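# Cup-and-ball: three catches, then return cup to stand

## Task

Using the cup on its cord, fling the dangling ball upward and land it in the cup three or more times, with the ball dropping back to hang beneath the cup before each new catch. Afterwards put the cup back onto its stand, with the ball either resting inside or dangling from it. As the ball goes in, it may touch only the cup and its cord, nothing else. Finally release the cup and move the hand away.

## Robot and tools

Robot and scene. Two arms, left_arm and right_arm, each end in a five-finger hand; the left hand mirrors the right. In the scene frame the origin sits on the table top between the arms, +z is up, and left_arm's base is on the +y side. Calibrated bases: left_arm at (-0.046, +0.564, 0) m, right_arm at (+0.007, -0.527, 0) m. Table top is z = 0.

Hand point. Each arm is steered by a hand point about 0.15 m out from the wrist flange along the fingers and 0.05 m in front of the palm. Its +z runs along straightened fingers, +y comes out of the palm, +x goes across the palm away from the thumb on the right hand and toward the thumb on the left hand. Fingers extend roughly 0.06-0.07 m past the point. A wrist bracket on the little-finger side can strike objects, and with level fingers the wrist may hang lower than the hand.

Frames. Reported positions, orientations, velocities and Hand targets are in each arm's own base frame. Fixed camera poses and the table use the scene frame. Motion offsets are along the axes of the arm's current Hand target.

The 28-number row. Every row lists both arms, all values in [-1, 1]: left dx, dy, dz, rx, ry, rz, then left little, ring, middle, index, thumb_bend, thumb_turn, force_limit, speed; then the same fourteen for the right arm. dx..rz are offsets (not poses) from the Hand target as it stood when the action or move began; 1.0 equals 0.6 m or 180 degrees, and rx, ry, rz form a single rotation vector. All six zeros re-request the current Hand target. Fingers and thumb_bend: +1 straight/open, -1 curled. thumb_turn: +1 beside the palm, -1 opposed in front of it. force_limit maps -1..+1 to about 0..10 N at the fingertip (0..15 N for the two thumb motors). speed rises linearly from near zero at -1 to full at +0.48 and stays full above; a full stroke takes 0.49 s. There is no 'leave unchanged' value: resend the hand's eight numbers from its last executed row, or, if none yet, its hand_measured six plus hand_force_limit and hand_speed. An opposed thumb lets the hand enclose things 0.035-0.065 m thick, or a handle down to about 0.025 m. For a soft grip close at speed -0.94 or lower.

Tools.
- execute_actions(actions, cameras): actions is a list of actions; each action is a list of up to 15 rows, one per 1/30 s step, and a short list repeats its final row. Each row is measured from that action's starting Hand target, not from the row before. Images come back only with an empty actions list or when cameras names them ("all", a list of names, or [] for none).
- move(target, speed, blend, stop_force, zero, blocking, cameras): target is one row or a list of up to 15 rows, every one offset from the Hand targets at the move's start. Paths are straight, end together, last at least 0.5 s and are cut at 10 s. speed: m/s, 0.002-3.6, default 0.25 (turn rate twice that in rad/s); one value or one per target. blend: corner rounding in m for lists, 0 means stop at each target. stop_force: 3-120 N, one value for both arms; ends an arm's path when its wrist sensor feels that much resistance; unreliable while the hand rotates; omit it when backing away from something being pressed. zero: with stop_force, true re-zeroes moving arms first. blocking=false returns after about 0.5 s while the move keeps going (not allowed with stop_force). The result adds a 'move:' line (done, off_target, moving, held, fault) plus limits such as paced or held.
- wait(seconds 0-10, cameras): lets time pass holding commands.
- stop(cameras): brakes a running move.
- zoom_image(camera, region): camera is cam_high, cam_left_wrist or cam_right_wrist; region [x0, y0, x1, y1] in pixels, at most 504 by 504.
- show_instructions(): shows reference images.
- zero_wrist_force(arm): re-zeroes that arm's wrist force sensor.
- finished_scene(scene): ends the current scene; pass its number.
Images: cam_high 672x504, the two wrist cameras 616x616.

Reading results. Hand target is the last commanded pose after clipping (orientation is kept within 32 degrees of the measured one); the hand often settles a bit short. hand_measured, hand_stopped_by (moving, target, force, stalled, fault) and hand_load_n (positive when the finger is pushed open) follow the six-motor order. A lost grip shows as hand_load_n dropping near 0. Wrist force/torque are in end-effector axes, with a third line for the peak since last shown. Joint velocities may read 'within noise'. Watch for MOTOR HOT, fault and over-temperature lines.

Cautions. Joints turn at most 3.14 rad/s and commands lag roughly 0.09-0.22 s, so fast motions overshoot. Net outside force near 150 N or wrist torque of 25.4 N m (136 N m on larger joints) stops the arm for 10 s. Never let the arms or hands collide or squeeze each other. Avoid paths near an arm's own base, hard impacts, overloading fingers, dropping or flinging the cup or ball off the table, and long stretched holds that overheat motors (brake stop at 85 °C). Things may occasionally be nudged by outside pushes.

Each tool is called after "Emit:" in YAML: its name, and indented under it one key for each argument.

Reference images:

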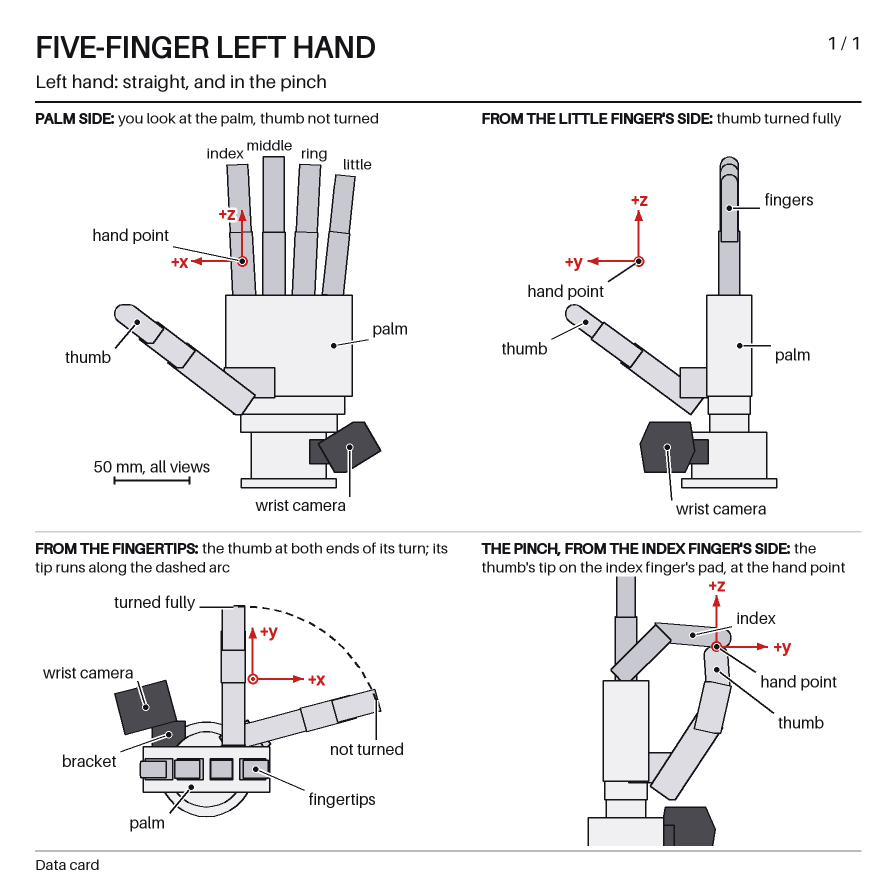

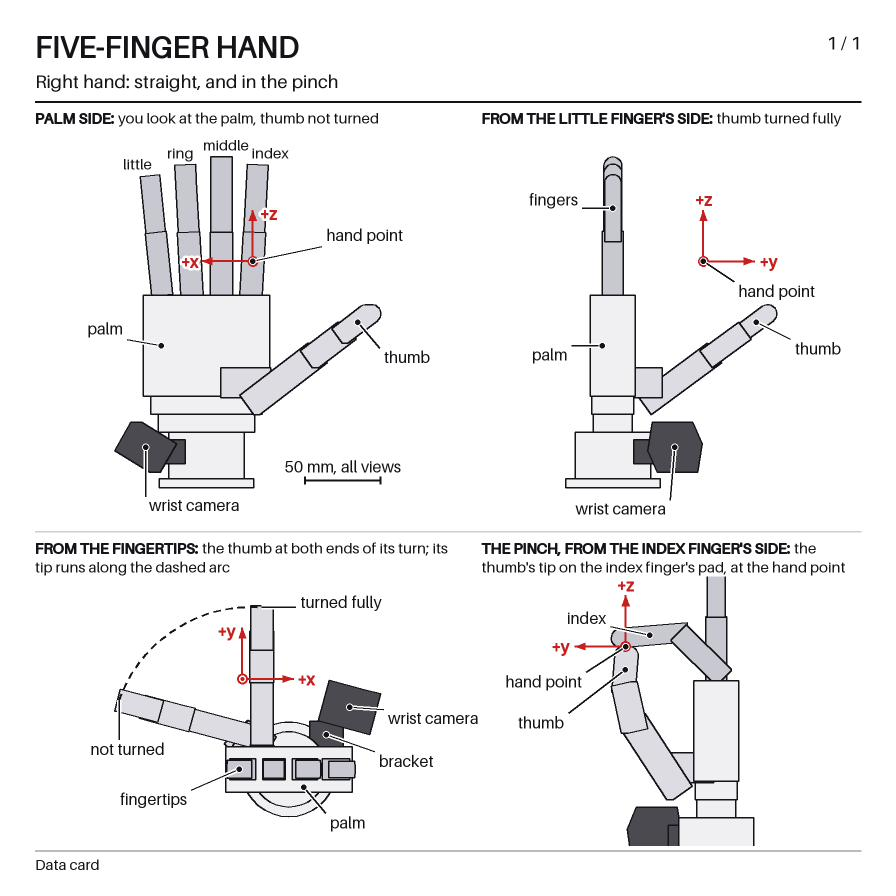

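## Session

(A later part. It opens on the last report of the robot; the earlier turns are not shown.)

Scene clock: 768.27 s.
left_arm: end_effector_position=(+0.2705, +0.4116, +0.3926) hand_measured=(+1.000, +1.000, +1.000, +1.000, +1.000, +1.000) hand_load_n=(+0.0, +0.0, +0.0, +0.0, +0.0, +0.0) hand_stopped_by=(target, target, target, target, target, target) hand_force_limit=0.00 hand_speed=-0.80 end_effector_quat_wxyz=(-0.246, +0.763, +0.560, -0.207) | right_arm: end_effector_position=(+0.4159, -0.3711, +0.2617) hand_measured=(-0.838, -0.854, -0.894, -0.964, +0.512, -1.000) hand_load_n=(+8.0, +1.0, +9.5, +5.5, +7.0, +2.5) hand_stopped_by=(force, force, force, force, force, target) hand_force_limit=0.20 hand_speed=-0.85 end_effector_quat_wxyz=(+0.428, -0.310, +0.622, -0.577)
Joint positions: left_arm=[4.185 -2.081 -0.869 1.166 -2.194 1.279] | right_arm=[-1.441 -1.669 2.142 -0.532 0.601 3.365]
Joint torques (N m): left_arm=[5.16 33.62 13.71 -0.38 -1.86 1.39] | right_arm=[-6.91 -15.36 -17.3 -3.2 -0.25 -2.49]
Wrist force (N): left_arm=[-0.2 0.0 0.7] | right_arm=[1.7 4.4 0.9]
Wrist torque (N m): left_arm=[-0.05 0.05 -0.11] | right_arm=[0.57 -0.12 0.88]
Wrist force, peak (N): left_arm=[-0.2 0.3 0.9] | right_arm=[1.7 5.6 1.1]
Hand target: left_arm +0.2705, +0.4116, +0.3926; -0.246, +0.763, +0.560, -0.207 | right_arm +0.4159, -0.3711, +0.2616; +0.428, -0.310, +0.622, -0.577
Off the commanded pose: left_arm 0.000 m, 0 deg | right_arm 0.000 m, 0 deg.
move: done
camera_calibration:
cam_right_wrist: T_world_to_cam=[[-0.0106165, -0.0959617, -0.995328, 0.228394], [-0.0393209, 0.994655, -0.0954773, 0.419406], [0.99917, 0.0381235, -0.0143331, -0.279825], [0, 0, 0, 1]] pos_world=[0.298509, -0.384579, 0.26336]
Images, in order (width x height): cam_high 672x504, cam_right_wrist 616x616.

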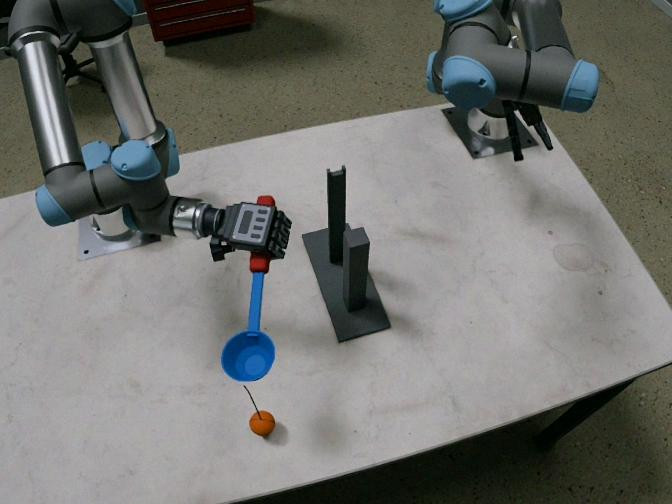

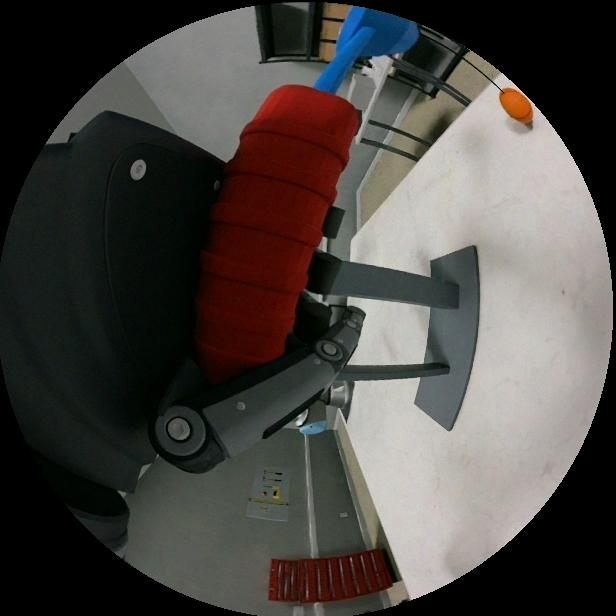

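Emit:
wait:
  seconds: 0.1
  cameras: ["cam_high"]

Emit:
zoom_image:
  camera: "cam_high"
  region: [200, 360, 320, 480]

Emit:
wait:
  seconds: 0.18
  cameras: ["cam_high"]

Emit:
zoom_image:
  camera: "cam_high"
  region: [200, 360, 320, 480]

Emit:
wait:
  seconds: 0.18
  cameras: ["cam_high"]

Emit:
zoom_image:
  camera: "cam_high"
  region: [200, 360, 320, 480]

Scene clock: 771.67 s.
left_arm: end_effector_position=(+0.2705, +0.4116, +0.3926) hand_measured=(+1.000, +1.000, +1.000, +1.000, +1.000, +1.000) hand_load_n=(+0.0, +0.0, +0.0, +0.0, +0.0, +0.0) hand_stopped_by=(target, target, target, target, target, target) hand_force_limit=0.00 hand_speed=-0.80 end_effector_quat_wxyz=(-0.246, +0.763, +0.560, -0.207) | right_arm: end_effector_position=(+0.4159, -0.3711, +0.2616) hand_measured=(-0.838, -0.854, -0.894, -0.964, +0.512, -1.000) hand_load_n=(+7.5, +0.5, +9.0, +5.5, +7.0, +2.0) hand_stopped_by=(force, force, force, force, force, target) hand_force_limit=0.20 hand_speed=-0.85 end_effector_quat_wxyz=(+0.428, -0.310, +0.622, -0.577)
Joint positions: left_arm=[4.185 -2.081 -0.869 1.166 -2.194 1.279] | right_arm=[-1.441 -1.669 2.142 -0.532 0.601 3.366]
Joint torques (N m): left_arm=[5.52 33.83 13.78 -0.31 -1.72 1.42] | right_arm=[-7.33 -4.23 -15.33 -3.29 -2.02 0.88]
Wrist force (N): left_arm=[-0.3 0.3 0.5] | right_arm=[1.6 4.3 0.8]
Wrist torque (N m): left_arm=[0.01 0.06 -0.13] | right_arm=[0.56 -0.11 0.87]
Wrist force, peak (N): left_arm=[-0.1 0.3 0.8] | right_arm=[1.9 5.5 1.0]
Hand target: left_arm +0.2705, +0.4116, +0.3926; -0.246, +0.763, +0.560, -0.207 | right_arm +0.4159, -0.3711, +0.2616; +0.428, -0.310, +0.622, -0.577
Off the commanded pose: left_arm 0.000 m, 0 deg | right_arm 0.000 m, 0 deg.
wait: 0.10 s; at rest from the start
Images, in order (width x height): cam_high 672x504.

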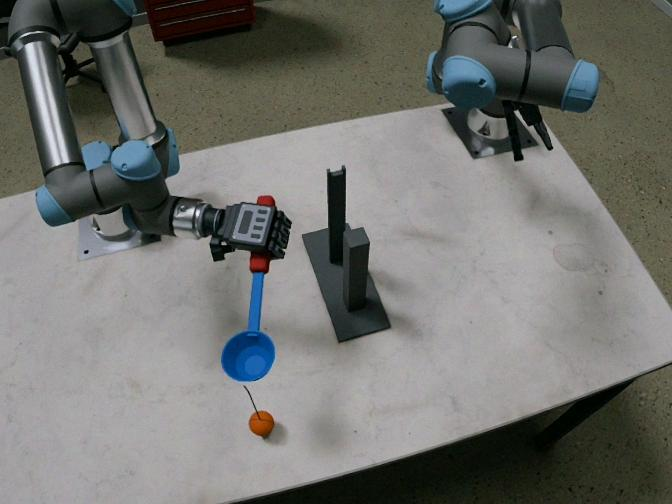

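Scaled by 4.200 from the camera's 672x504 image, which has a finer 960x720 frame.

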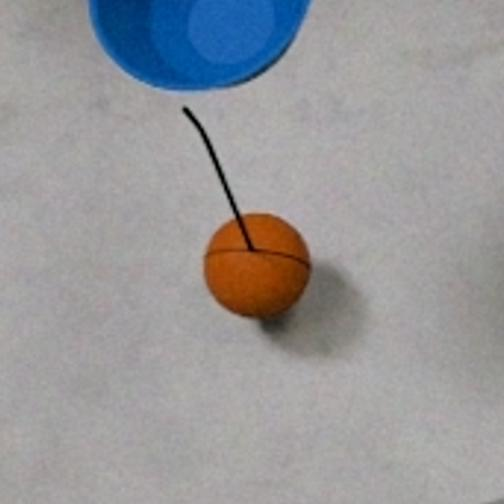

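Scene clock: 771.87 s.
left_arm: end_effector_position=(+0.2705, +0.4116, +0.3926) hand_measured=(+1.000, +1.000, +1.000, +1.000, +1.000, +1.000) hand_load_n=(+0.0, +0.0, +0.0, +0.0, +0.0, +0.0) hand_stopped_by=(target, target, target, target, target, target) hand_force_limit=0.00 hand_speed=-0.80 end_effector_quat_wxyz=(-0.246, +0.763, +0.560, -0.207) | right_arm: end_effector_position=(+0.4159, -0.3711, +0.2616) hand_measured=(-0.838, -0.854, -0.894, -0.964, +0.512, -1.000) hand_load_n=(+8.0, +0.5, +9.5, +5.5, +7.0, +2.0) hand_stopped_by=(force, force, force, force, force, target) hand_force_limit=0.20 hand_speed=-0.85 end_effector_quat_wxyz=(+0.428, -0.310, +0.622, -0.577)
Joint positions: left_arm=[4.185 -2.081 -0.869 1.166 -2.194 1.279] | right_arm=[-1.441 -1.669 2.142 -0.532 0.601 3.366]
Joint torques (N m): left_arm=[5.46 34.49 13.64 -0.38 -1.7 1.42] | right_arm=[-7.47 -4.72 -15.46 -3.31 -2 0.86]
Wrist force (N): left_arm=[-0.1 0.1 0.7] | right_arm=[1.5 5.1 1.1]
Wrist torque (N m): left_arm=[-0.04 0.03 -0.11] | right_arm=[0.59 -0.08 0.86]
Wrist force, peak (N): left_arm=[-0.2 0.5 0.6] | right_arm=[1.6 5.2 1.1]
Hand target: left_arm +0.2705, +0.4116, +0.3926; -0.246, +0.763, +0.560, -0.207 | right_arm +0.4159, -0.3711, +0.2616; +0.428, -0.310, +0.622, -0.577
Off the commanded pose: left_arm 0.000 m, 0 deg | right_arm 0.000 m, 0 deg.
wait: 0.20 s; at rest by 0.17 s
Images, in order (width x height): cam_high 672x504.

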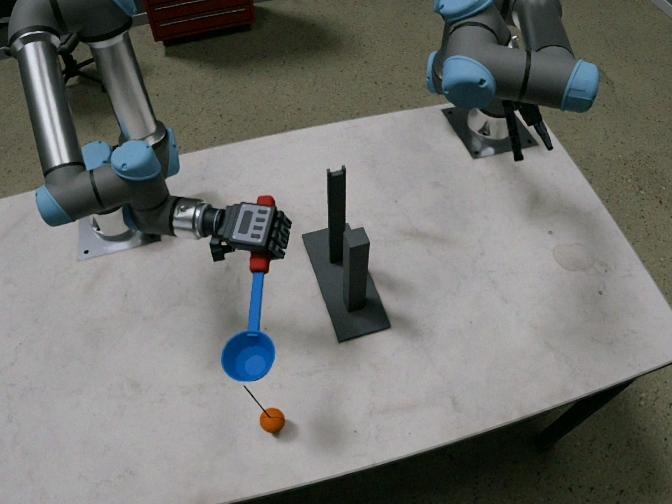

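Scaled by 4.200 from the camera's 672x504 image, which has a finer 960x720 frame.

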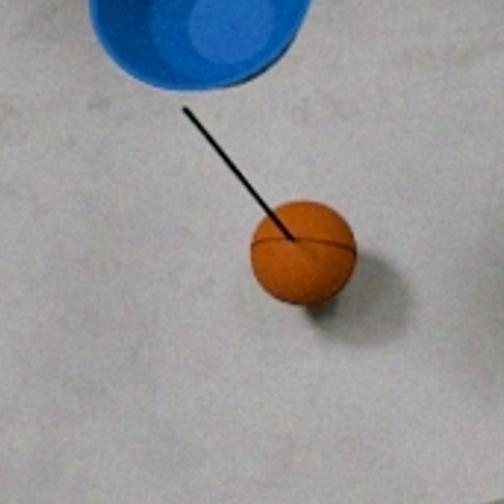

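Scene clock: 772.07 s.
left_arm: end_effector_position=(+0.2705, +0.4116, +0.3926) hand_measured=(+1.000, +1.000, +1.000, +1.000, +1.000, +1.000) hand_load_n=(+0.0, +0.0, +0.0, +0.0, +0.0, +0.0) hand_stopped_by=(target, target, target, target, target, target) hand_force_limit=0.00 hand_speed=-0.80 end_effector_quat_wxyz=(-0.246, +0.763, +0.560, -0.207) | right_arm: end_effector_position=(+0.4159, -0.3711, +0.2616) hand_measured=(-0.838, -0.854, -0.894, -0.964, +0.512, -1.000) hand_load_n=(+8.0, +0.5, +9.5, +5.5, +7.0, +2.5) hand_stopped_by=(force, force, force, force, force, target) hand_force_limit=0.20 hand_speed=-0.85 end_effector_quat_wxyz=(+0.428, -0.310, +0.622, -0.577)
Joint positions: left_arm=[4.185 -2.081 -0.869 1.166 -2.194 1.279] | right_arm=[-1.441 -1.669 2.142 -0.532 0.601 3.366]
Joint torques (N m): left_arm=[5.6 33.8 13.37 -0.32 -1.77 1.39] | right_arm=[-7.67 -4.61 -15.25 -3.21 -2 0.9]
Wrist force (N): left_arm=[-0.2 0.2 0.7] | right_arm=[2.0 5.0 0.8]
Wrist torque (N m): left_arm=[-0.02 0.04 -0.11] | right_arm=[0.56 -0.13 0.87]
Wrist force, peak (N): left_arm=[-0.3 0.3 0.8] | right_arm=[2.0 5.0 0.8]
Hand target: left_arm +0.2705, +0.4116, +0.3926; -0.246, +0.763, +0.560, -0.207 | right_arm +0.4159, -0.3711, +0.2616; +0.428, -0.310, +0.622, -0.577
Off the commanded pose: left_arm 0.000 m, 0 deg | right_arm 0.000 m, 0 deg.
wait: 0.20 s; at rest by 0.17 s
Images, in order (width x height): cam_high 672x504.

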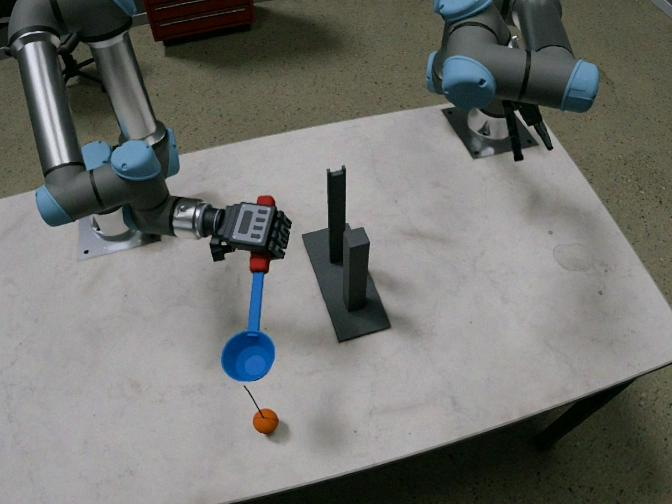

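Scaled by 4.200 from the camera's 672x504 image, which has a finer 960x720 frame.

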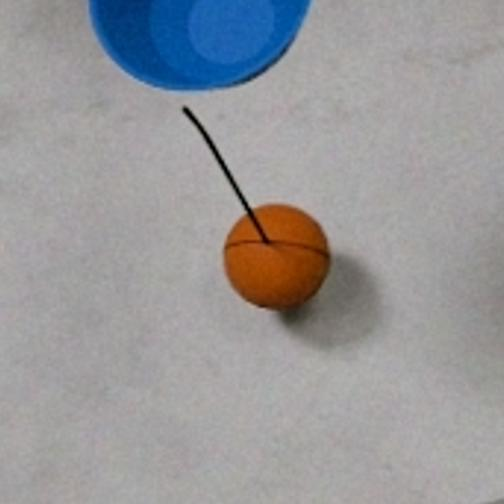

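Emit:
move:
  target: [0,0,0,0,0,0,1,1,1,1,1,1,0,-0.8,0.0058,0.0328,-0.0011,0,0,0,-1,-1,-0.99,-1,-0.98,-1,0.2,-0.85]
  speed: 0.01
  cameras: ["cam_high"]

Emit:
zoom_image:
  camera: "cam_high"
  region: [200, 360, 320, 480]

Emit:
wait:
  seconds: 0.5
  cameras: ["cam_high"]

Emit:
zoom_image:
  camera: "cam_high"
  region: [200, 360, 320, 480]

Scene clock: 782.20 s.
left_arm: end_effector_position=(+0.2705, +0.4116, +0.3926) hand_measured=(+1.000, +1.000, +1.000, +1.000, +1.000, +1.000) hand_load_n=(+0.0, +0.0, +0.0, +0.0, +0.0, +0.0) hand_stopped_by=(target, target, target, target, target, target) hand_force_limit=0.00 hand_speed=-0.80 end_effector_quat_wxyz=(-0.246, +0.763, +0.560, -0.207) | right_arm: end_effector_position=(+0.4159, -0.3711, +0.2415) hand_measured=(-0.838, -0.854, -0.894, -0.964, +0.512, -1.000) hand_load_n=(+7.0, +0.5, +9.0, +5.5, +7.0, +2.0) hand_stopped_by=(force, force, force, force, force, target) hand_force_limit=0.20 hand_speed=-0.85 end_effector_quat_wxyz=(+0.428, -0.310, +0.622, -0.577)
Joint positions: left_arm=[4.185 -2.081 -0.869 1.166 -2.194 1.279] | right_arm=[-1.441 -1.641 2.176 -0.593 0.601 3.365]
Joint torques (N m): left_arm=[5.96 33.82 14.18 -0.47 -1.67 1.36] | right_arm=[5.5 -15.88 -23.45 -0.81 1.92 -1.25]
Wrist force (N): left_arm=[-0.3 0.2 0.5] | right_arm=[1.4 3.8 1.0]
Wrist torque (N m): left_arm=[-0.02 0.05 -0.12] | right_arm=[0.53 -0.10 0.73]
Wrist force, peak (N): left_arm=[-0.1 0.1 1.1] | right_arm=[1.7 5.8 0.9]
Hand target: left_arm +0.2705, +0.4116, +0.3926; -0.246, +0.763, +0.560, -0.207 | right_arm +0.4159, -0.3711, +0.2416; +0.428, -0.310, +0.622, -0.577
Off the commanded pose: left_arm 0.000 m, 0 deg | right_arm 0.000 m, 0 deg.
move: done
Images, in order (width x height): cam_high 672x504.

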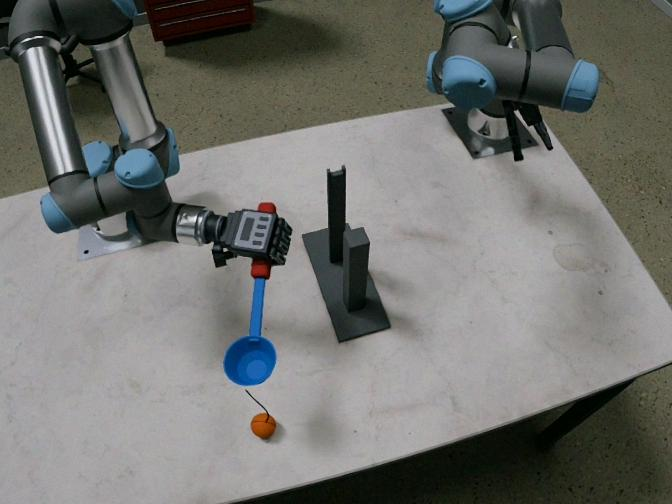

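Scaled by 4.200 from the camera's 672x504 image, which has a finer 960x720 frame.

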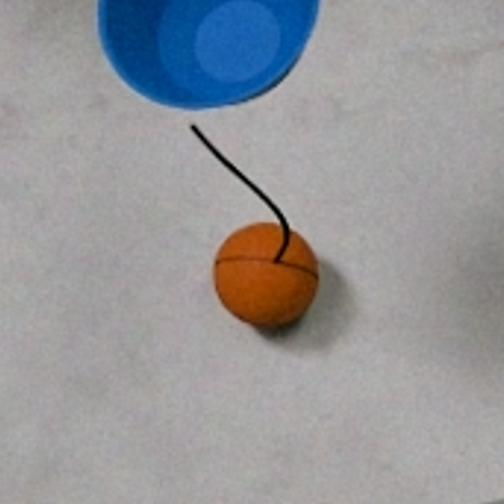

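Scene clock: 782.70 s.
left_arm: end_effector_position=(+0.2705, +0.4116, +0.3926) hand_measured=(+1.000, +1.000, +1.000, +1.000, +1.000, +1.000) hand_load_n=(+0.0, +0.0, +0.0, +0.0, +0.0, +0.0) hand_stopped_by=(target, target, target, target, target, target) hand_force_limit=0.00 hand_speed=-0.80 end_effector_quat_wxyz=(-0.246, +0.763, +0.560, -0.207) | right_arm: end_effector_position=(+0.4159, -0.3711, +0.2415) hand_measured=(-0.838, -0.854, -0.894, -0.964, +0.512, -1.000) hand_load_n=(+7.0, +0.5, +9.5, +5.5, +7.0, +2.0) hand_stopped_by=(force, force, force, force, force, target) hand_force_limit=0.20 hand_speed=-0.85 end_effector_quat_wxyz=(+0.428, -0.310, +0.622, -0.577)
Joint positions: left_arm=[4.185 -2.081 -0.869 1.166 -2.194 1.279] | right_arm=[-1.441 -1.641 2.176 -0.593 0.601 3.365]
Joint torques (N m): left_arm=[6.39 33.67 13.3 -0.34 -1.83 1.53] | right_arm=[6.89 -28.43 -28.87 -0.21 2.21 0.78]
Wrist force (N): left_arm=[0.0 0.2 0.4] | right_arm=[1.5 3.6 1.0]
Wrist torque (N m): left_arm=[-0.01 0.01 -0.11] | right_arm=[0.46 -0.09 0.71]
Wrist force, peak (N): left_arm=[-0.4 0.4 0.7] | right_arm=[1.6 5.1 1.2]
Hand target: left_arm +0.2705, +0.4116, +0.3926; -0.246, +0.763, +0.560, -0.207 | right_arm +0.4159, -0.3711, +0.2416; +0.428, -0.310, +0.622, -0.577
Off the commanded pose: left_arm 0.000 m, 0 deg | right_arm 0.000 m, 0 deg.
wait: 0.50 s; at rest by 0.17 s
Images, in order (width x height): cam_high 672x504.

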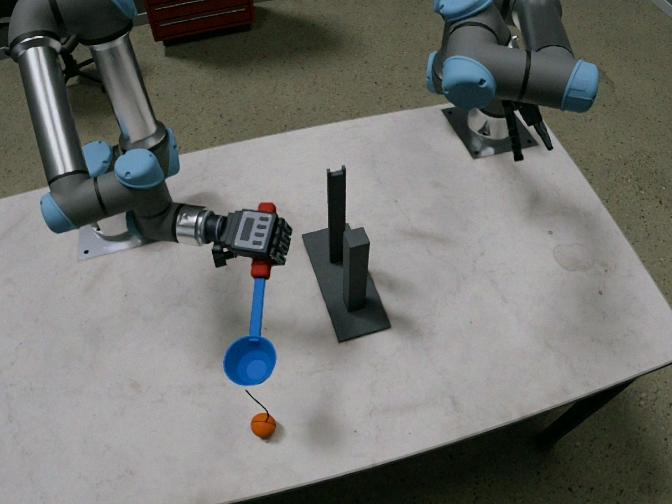

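Scaled by 4.200 from the camera's 672x504 image, which has a finer 960x720 frame.

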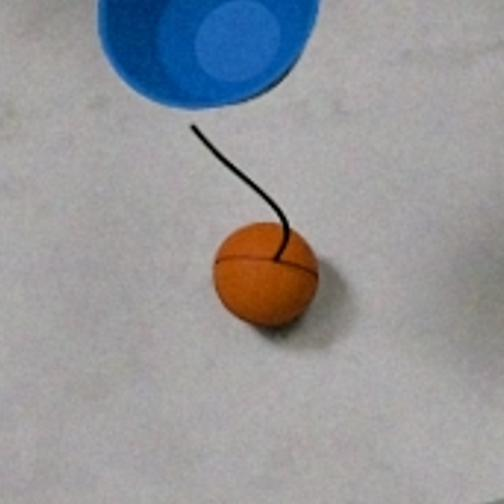

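Emit:
move:
  target: [0,0,0,0,0,0,1,1,1,1,1,1,0,-0.8,-0.0112,-0.0628,0.0022,0,0,0,-1,-1,-0.99,-1,-0.98,-1,0.2,-0.85]
  speed: 0.004
  cameras: ["cam_high"]

Emit:
zoom_image:
  camera: "cam_high"
  region: [200, 360, 320, 480]

Emit:
wait:
  seconds: 0.2
  cameras: ["cam_high"]

Emit:
zoom_image:
  camera: "cam_high"
  region: [200, 360, 320, 480]

Emit:
wait:
  seconds: 0.2
  cameras: ["cam_high"]

Emit:
zoom_image:
  camera: "cam_high"
  region: [200, 360, 320, 480]

Scene clock: 797.53 s.
left_arm: end_effector_position=(+0.2705, +0.4116, +0.3926) hand_measured=(+1.000, +1.000, +1.000, +1.000, +1.000, +1.000) hand_load_n=(+0.0, +0.0, +0.0, +0.0, +0.0, -0.5) hand_stopped_by=(target, target, target, target, target, target) hand_force_limit=0.00 hand_speed=-0.80 end_effector_quat_wxyz=(-0.246, +0.763, +0.560, -0.207) | right_arm: end_effector_position=(+0.4159, -0.3711, +0.2799) hand_measured=(-0.838, -0.854, -0.894, -0.964, +0.512, -1.000) hand_load_n=(+7.5, +1.0, +9.0, +5.5, +7.0, +2.5) hand_stopped_by=(force, force, force, force, force, target) hand_force_limit=0.20 hand_speed=-0.85 end_effector_quat_wxyz=(+0.428, -0.310, +0.622, -0.577)
Joint positions: left_arm=[4.185 -2.081 -0.869 1.166 -2.194 1.279] | right_arm=[-1.44 -1.691 2.109 -0.477 0.601 3.365]
Joint torques (N m): left_arm=[6.92 33.8 13.65 -0.36 -1.74 1.35] | right_arm=[8.82 -25.11 -26.83 -1.25 2.74 -2.21]
Wrist force (N): left_arm=[-0.2 0.2 0.6] | right_arm=[1.9 5.3 0.7]
Wrist torque (N m): left_arm=[-0.02 0.05 -0.12] | right_arm=[0.62 -0.10 0.88]
Wrist force, peak (N): left_arm=[-0.3 0.2 0.9] | right_arm=[1.9 5.6 1.0]
Hand target: left_arm +0.2705, +0.4116, +0.3926; -0.246, +0.763, +0.560, -0.207 | right_arm +0.4159, -0.3711, +0.2799; +0.428, -0.310, +0.622, -0.577
Off the commanded pose: left_arm 0.000 m, 0 deg | right_arm 0.000 m, 0 deg.
move: done
Images, in order (width x height): cam_high 672x504.

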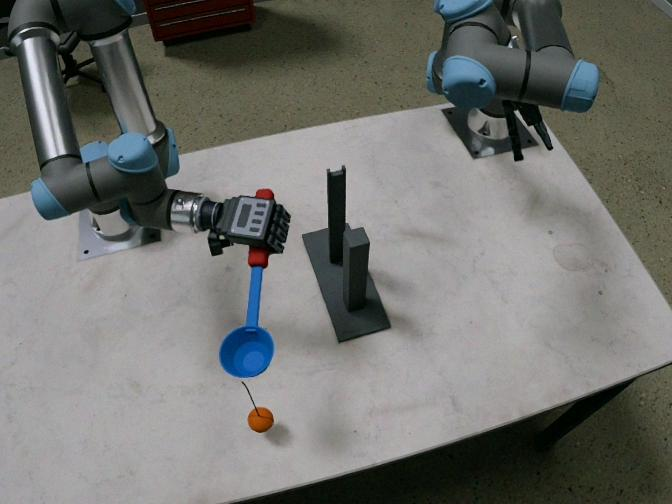

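Scaled by 4.200 from the camera's 672x504 image, which has a finer 960x720 frame.

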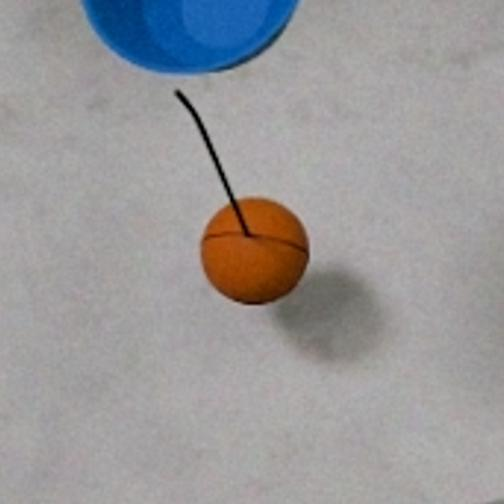

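Scene clock: 797.73 s.
left_arm: end_effector_position=(+0.2705, +0.4116, +0.3926) hand_measured=(+1.000, +1.000, +1.000, +1.000, +1.000, +1.000) hand_load_n=(+0.0, +0.0, +0.0, +0.0, +0.0, +0.0) hand_stopped_by=(target, target, target, target, target, target) hand_force_limit=0.00 hand_speed=-0.80 end_effector_quat_wxyz=(-0.246, +0.763, +0.560, -0.207) | right_arm: end_effector_position=(+0.4159, -0.3711, +0.2799) hand_measured=(-0.838, -0.854, -0.894, -0.964, +0.512, -1.000) hand_load_n=(+7.5, +0.5, +9.0, +5.5, +7.0, +2.0) hand_stopped_by=(force, force, force, force, force, target) hand_force_limit=0.20 hand_speed=-0.85 end_effector_quat_wxyz=(+0.428, -0.310, +0.622, -0.577)
Joint positions: left_arm=[4.185 -2.081 -0.869 1.166 -2.194 1.279] | right_arm=[-1.44 -1.691 2.109 -0.477 0.601 3.365]
Joint torques (N m): left_arm=[6.28 33.76 12.93 -0.34 -1.67 1.24] | right_arm=[8.74 -22.94 -22.68 -2.69 2.75 -2.21]
Wrist force (N): left_arm=[0.1 0.2 0.3] | right_arm=[1.6 5.1 0.7]
Wrist torque (N m): left_arm=[-0.01 0.00 -0.10] | right_arm=[0.61 -0.07 0.87]
Wrist force, peak (N): left_arm=[-0.1 0.2 0.9] | right_arm=[1.7 5.3 0.5]
Hand target: left_arm +0.2705, +0.4116, +0.3926; -0.246, +0.763, +0.560, -0.207 | right_arm +0.4159, -0.3711, +0.2799; +0.428, -0.310, +0.622, -0.577
Off the commanded pose: left_arm 0.000 m, 0 deg | right_arm 0.000 m, 0 deg.
wait: 0.20 s; at rest by 0.17 s
Images, in order (width x height): cam_high 672x504.

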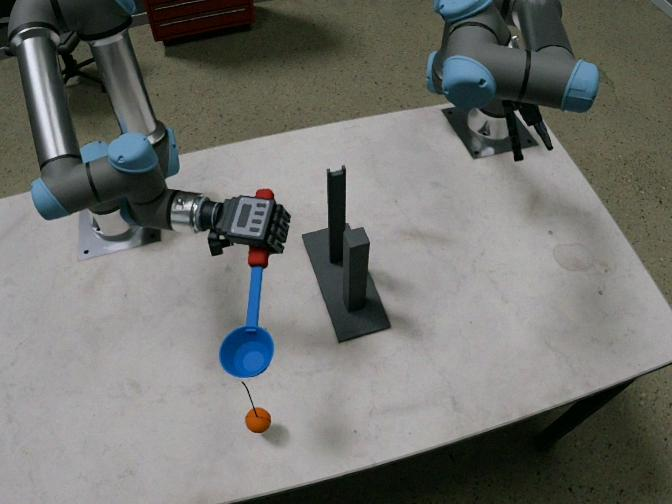

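Scaled by 4.200 from the camera's 672x504 image, which has a finer 960x720 frame.

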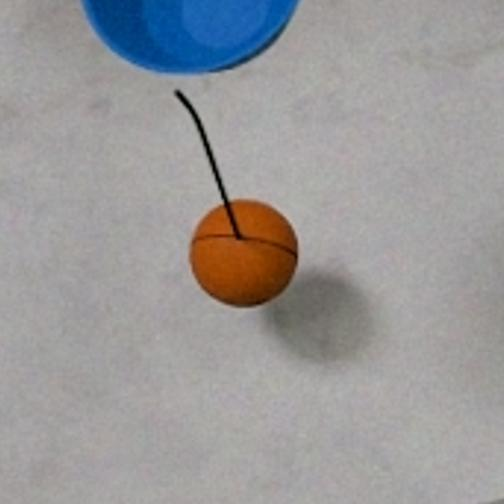

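Scene clock: 797.93 s.
left_arm: end_effector_position=(+0.2705, +0.4116, +0.3926) hand_measured=(+1.000, +1.000, +1.000, +1.000, +1.000, +1.000) hand_load_n=(+0.0, +0.0, -0.5, +0.0, +0.0, -0.5) hand_stopped_by=(target, target, target, target, target, target) hand_force_limit=0.00 hand_speed=-0.80 end_effector_quat_wxyz=(-0.246, +0.763, +0.560, -0.207) | right_arm: end_effector_position=(+0.4159, -0.3711, +0.2799) hand_measured=(-0.838, -0.854, -0.894, -0.964, +0.512, -1.000) hand_load_n=(+8.0, +0.5, +9.5, +5.5, +7.0, +2.5) hand_stopped_by=(force, force, force, force, force, target) hand_force_limit=0.20 hand_speed=-0.85 end_effector_quat_wxyz=(+0.428, -0.310, +0.622, -0.577)
Joint positions: left_arm=[4.185 -2.081 -0.869 1.166 -2.194 1.279] | right_arm=[-1.44 -1.691 2.109 -0.477 0.601 3.365]
Joint torques (N m): left_arm=[6.22 34.07 14.46 -0.4 -1.8 1.32] | right_arm=[8.96 -19.73 -20.13 -3.05 2.75 -2.31]
Wrist force (N): left_arm=[-0.4 0.2 0.6] | right_arm=[1.5 4.3 0.7]
Wrist torque (N m): left_arm=[-0.01 0.07 -0.13] | right_arm=[0.58 -0.09 0.87]
Wrist force, peak (N): left_arm=[-0.1 0.3 0.7] | right_arm=[1.6 5.6 0.7]
Hand target: left_arm +0.2705, +0.4116, +0.3926; -0.246, +0.763, +0.560, -0.207 | right_arm +0.4159, -0.3711, +0.2799; +0.428, -0.310, +0.622, -0.577
Off the commanded pose: left_arm 0.000 m, 0 deg | right_arm 0.000 m, 0 deg.
wait: 0.20 s; at rest by 0.17 s
Images, in order (width x height): cam_high 672x504.

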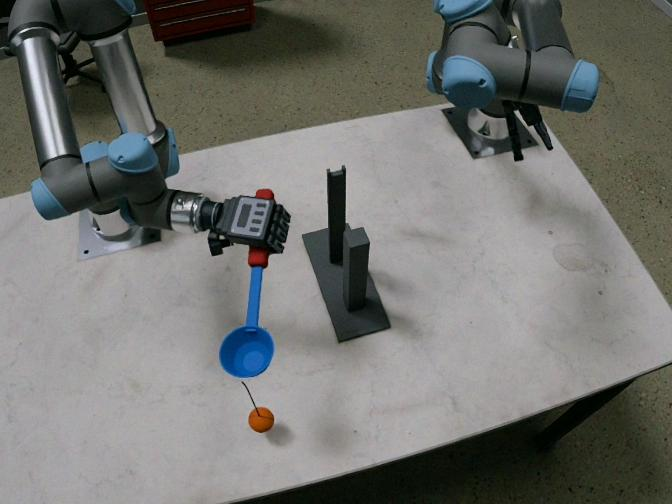

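Scaled by 4.200 from the camera's 672x504 image, which has a finer 960x720 frame.

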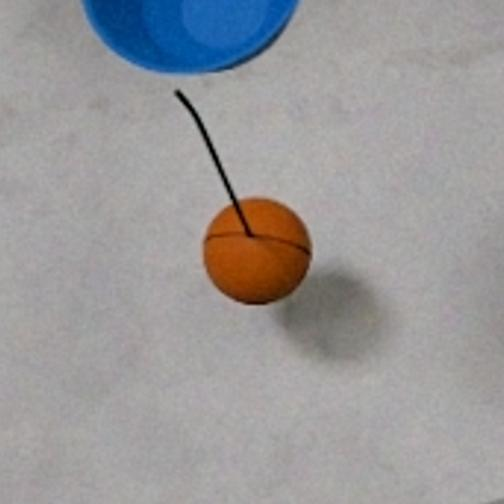

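Emit:
move:
  target: [0,0,0,0,0,0,1,1,1,1,1,1,0,-0.8,-0.0640,-0.3605,0.0125,0,0,0,-1,-1,-0.99,-1,-0.98,-1,0.2,-0.85]
  speed: 0.12
  cameras: ["cam_high"]

Emit:
zoom_image:
  camera: "cam_high"
  region: [180, 280, 300, 400]

Emit:
wait:
  seconds: 0.2
  cameras: ["cam_high"]

Emit:
zoom_image:
  camera: "cam_high"
  region: [180, 280, 300, 400]

Emit:
wait:
  seconds: 0.2
  cameras: ["cam_high"]

Emit:
zoom_image:
  camera: "cam_high"
  region: [180, 280, 300, 400]

Scene clock: 816.83 s.
left_arm: end_effector_position=(+0.2705, +0.4116, +0.3926) hand_measured=(+1.000, +1.000, +1.000, +1.000, +1.000, +1.000) hand_load_n=(+0.0, +0.0, +0.0, +0.0, -0.5, +0.0) hand_stopped_by=(target, target, target, target, target, target) hand_force_limit=0.00 hand_speed=-0.80 end_effector_quat_wxyz=(-0.246, +0.763, +0.560, -0.207) | right_arm: end_effector_position=(+0.4161, -0.3712, +0.4995) hand_measured=(-0.838, -0.854, -0.894, -0.964, +0.512, -1.000) hand_load_n=(+7.5, +1.0, +9.5, +5.5, +7.0, +2.0) hand_stopped_by=(force, force, force, force, force, target) hand_force_limit=0.20 hand_speed=-0.85 end_effector_quat_wxyz=(+0.428, -0.310, +0.622, -0.577)
Joint positions: left_arm=[4.185 -2.081 -0.869 1.166 -2.194 1.279] | right_arm=[-1.44 -1.758 1.593 0.107 0.602 3.365]
Joint torques (N m): left_arm=[6.65 33.41 14.29 -0.4 -1.67 1.41] | right_arm=[6.05 -26.28 -27.29 -1.74 2.47 -0.72]
Wrist force (N): left_arm=[-0.1 0.2 0.7] | right_arm=[2.0 5.2 0.8]
Wrist torque (N m): left_arm=[-0.03 0.04 -0.11] | right_arm=[0.55 -0.11 0.87]
Wrist force, peak (N): left_arm=[-0.3 0.2 0.9] | right_arm=[1.9 7.5 0.5]
Hand target: left_arm +0.2705, +0.4116, +0.3926; -0.246, +0.763, +0.560, -0.207 | right_arm +0.4161, -0.3711, +0.4997; +0.428, -0.310, +0.622, -0.577
Off the commanded pose: left_arm 0.000 m, 0 deg | right_arm 0.000 m, 0 deg.
move: done
Images, in order (width x height): cam_high 672x504.

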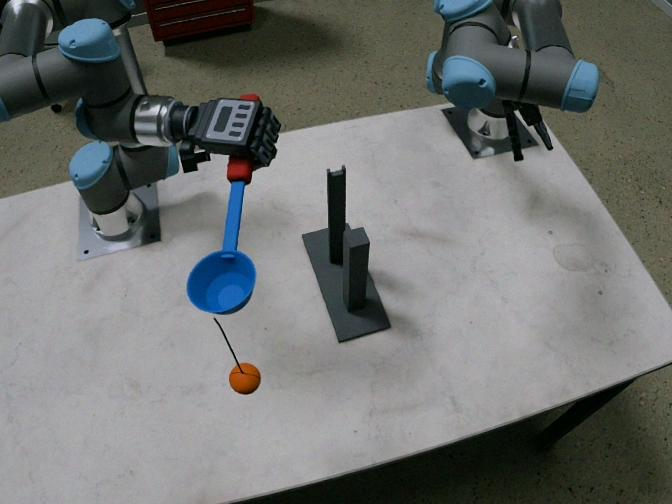

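Scaled by 4.200 from the camera's 672x504 image, which has a finer 960x720 frame.

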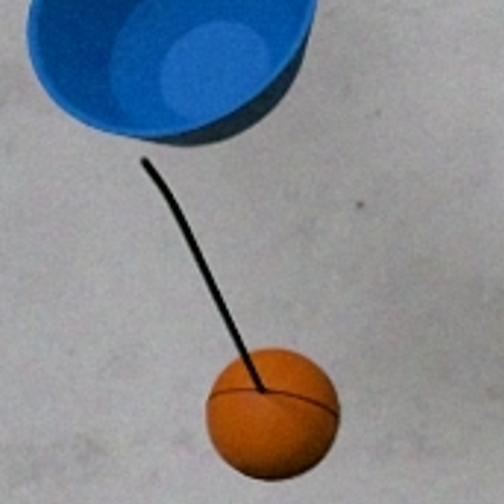

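Scene clock: 817.03 s.
left_arm: end_effector_position=(+0.2705, +0.4116, +0.3926) hand_measured=(+1.000, +1.000, +1.000, +1.000, +1.000, +1.000) hand_load_n=(+0.0, +0.0, +0.0, +0.0, +0.0, +0.0) hand_stopped_by=(target, target, target, target, target, target) hand_force_limit=0.00 hand_speed=-0.80 end_effector_quat_wxyz=(-0.246, +0.763, +0.560, -0.207) | right_arm: end_effector_position=(+0.4161, -0.3712, +0.4996) hand_measured=(-0.838, -0.854, -0.894, -0.964, +0.512, -1.000) hand_load_n=(+8.0, +1.0, +9.5, +5.5, +7.5, +2.5) hand_stopped_by=(force, force, force, force, force, target) hand_force_limit=0.20 hand_speed=-0.85 end_effector_quat_wxyz=(+0.428, -0.310, +0.622, -0.577)
Joint positions: left_arm=[4.185 -2.081 -0.869 1.166 -2.194 1.279] | right_arm=[-1.44 -1.758 1.593 0.107 0.602 3.365]
Joint torques (N m): left_arm=[7.03 34.14 13.63 -0.25 -1.77 1.35] | right_arm=[4.68 -26 -30.76 -0.67 2.29 0.8]
Wrist force (N): left_arm=[-0.2 0.2 0.6] | right_arm=[1.7 4.4 1.2]
Wrist torque (N m): left_arm=[-0.02 0.04 -0.11] | right_arm=[0.52 -0.12 0.86]
Wrist force, peak (N): left_arm=[-0.2 0.3 0.7] | right_arm=[1.6 5.2 0.9]
Hand target: left_arm +0.2705, +0.4116, +0.3926; -0.246, +0.763, +0.560, -0.207 | right_arm +0.4161, -0.3711, +0.4997; +0.428, -0.310, +0.622, -0.577
Off the commanded pose: left_arm 0.000 m, 0 deg | right_arm 0.000 m, 0 deg.
wait: 0.20 s; at rest by 0.17 s
Images, in order (width x height): cam_high 672x504.

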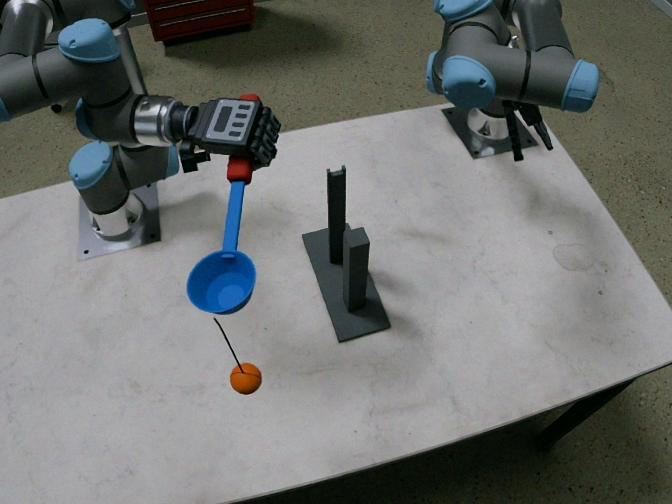

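Scaled by 4.200 from the camera's 672x504 image, which has a finer 960x720 frame.

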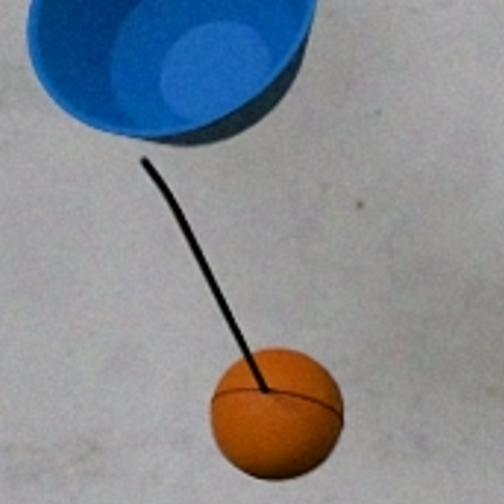

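Scene clock: 817.23 s.
left_arm: end_effector_position=(+0.2705, +0.4116, +0.3926) hand_measured=(+1.000, +1.000, +1.000, +1.000, +1.000, +1.000) hand_load_n=(-0.5, +0.0, +0.0, +0.0, +0.0, +0.0) hand_stopped_by=(target, target, target, target, target, target) hand_force_limit=0.00 hand_speed=-0.80 end_effector_quat_wxyz=(-0.246, +0.763, +0.560, -0.207) | right_arm: end_effector_position=(+0.4161, -0.3711, +0.4997) hand_measured=(-0.838, -0.854, -0.894, -0.964, +0.512, -1.000) hand_load_n=(+7.5, +0.5, +9.5, +5.5, +7.0, +2.5) hand_stopped_by=(force, force, force, force, force, target) hand_force_limit=0.20 hand_speed=-0.85 end_effector_quat_wxyz=(+0.428, -0.310, +0.622, -0.577)
Joint positions: left_arm=[4.185 -2.081 -0.869 1.166 -2.194 1.279] | right_arm=[-1.44 -1.758 1.592 0.107 0.602 3.365]
Joint torques (N m): left_arm=[6.91 33.81 13.86 -0.3 -1.77 1.34] | right_arm=[3.28 -26.69 -31.51 -0.4 1.99 1.13]
Wrist force (N): left_arm=[-0.3 0.1 0.6] | right_arm=[1.3 4.3 0.7]
Wrist torque (N m): left_arm=[-0.03 0.06 -0.12] | right_arm=[0.53 -0.03 0.83]
Wrist force, peak (N): left_arm=[-0.3 0.2 0.8] | right_arm=[1.9 5.0 0.9]
Hand target: left_arm +0.2705, +0.4116, +0.3926; -0.246, +0.763, +0.560, -0.207 | right_arm +0.4161, -0.3711, +0.4997; +0.428, -0.310, +0.622, -0.577
Off the commanded pose: left_arm 0.000 m, 0 deg | right_arm 0.000 m, 0 deg.
wait: 0.20 s; at rest by 0.17 s
Images, in order (width x height): cam_high 672x504.

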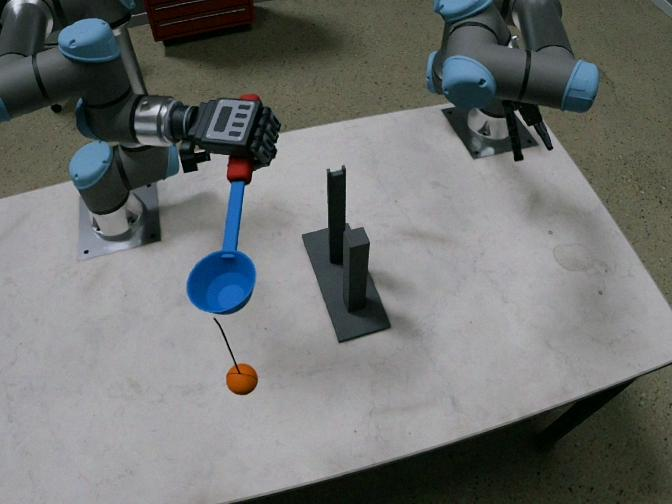

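Scaled by 4.200 from the camera's 672x504 image, which has a finer 960x720 frame.

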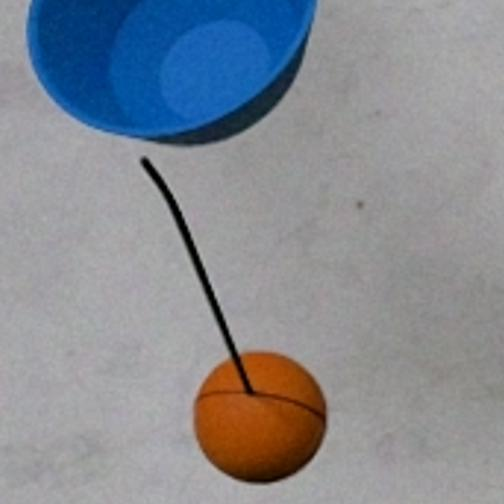

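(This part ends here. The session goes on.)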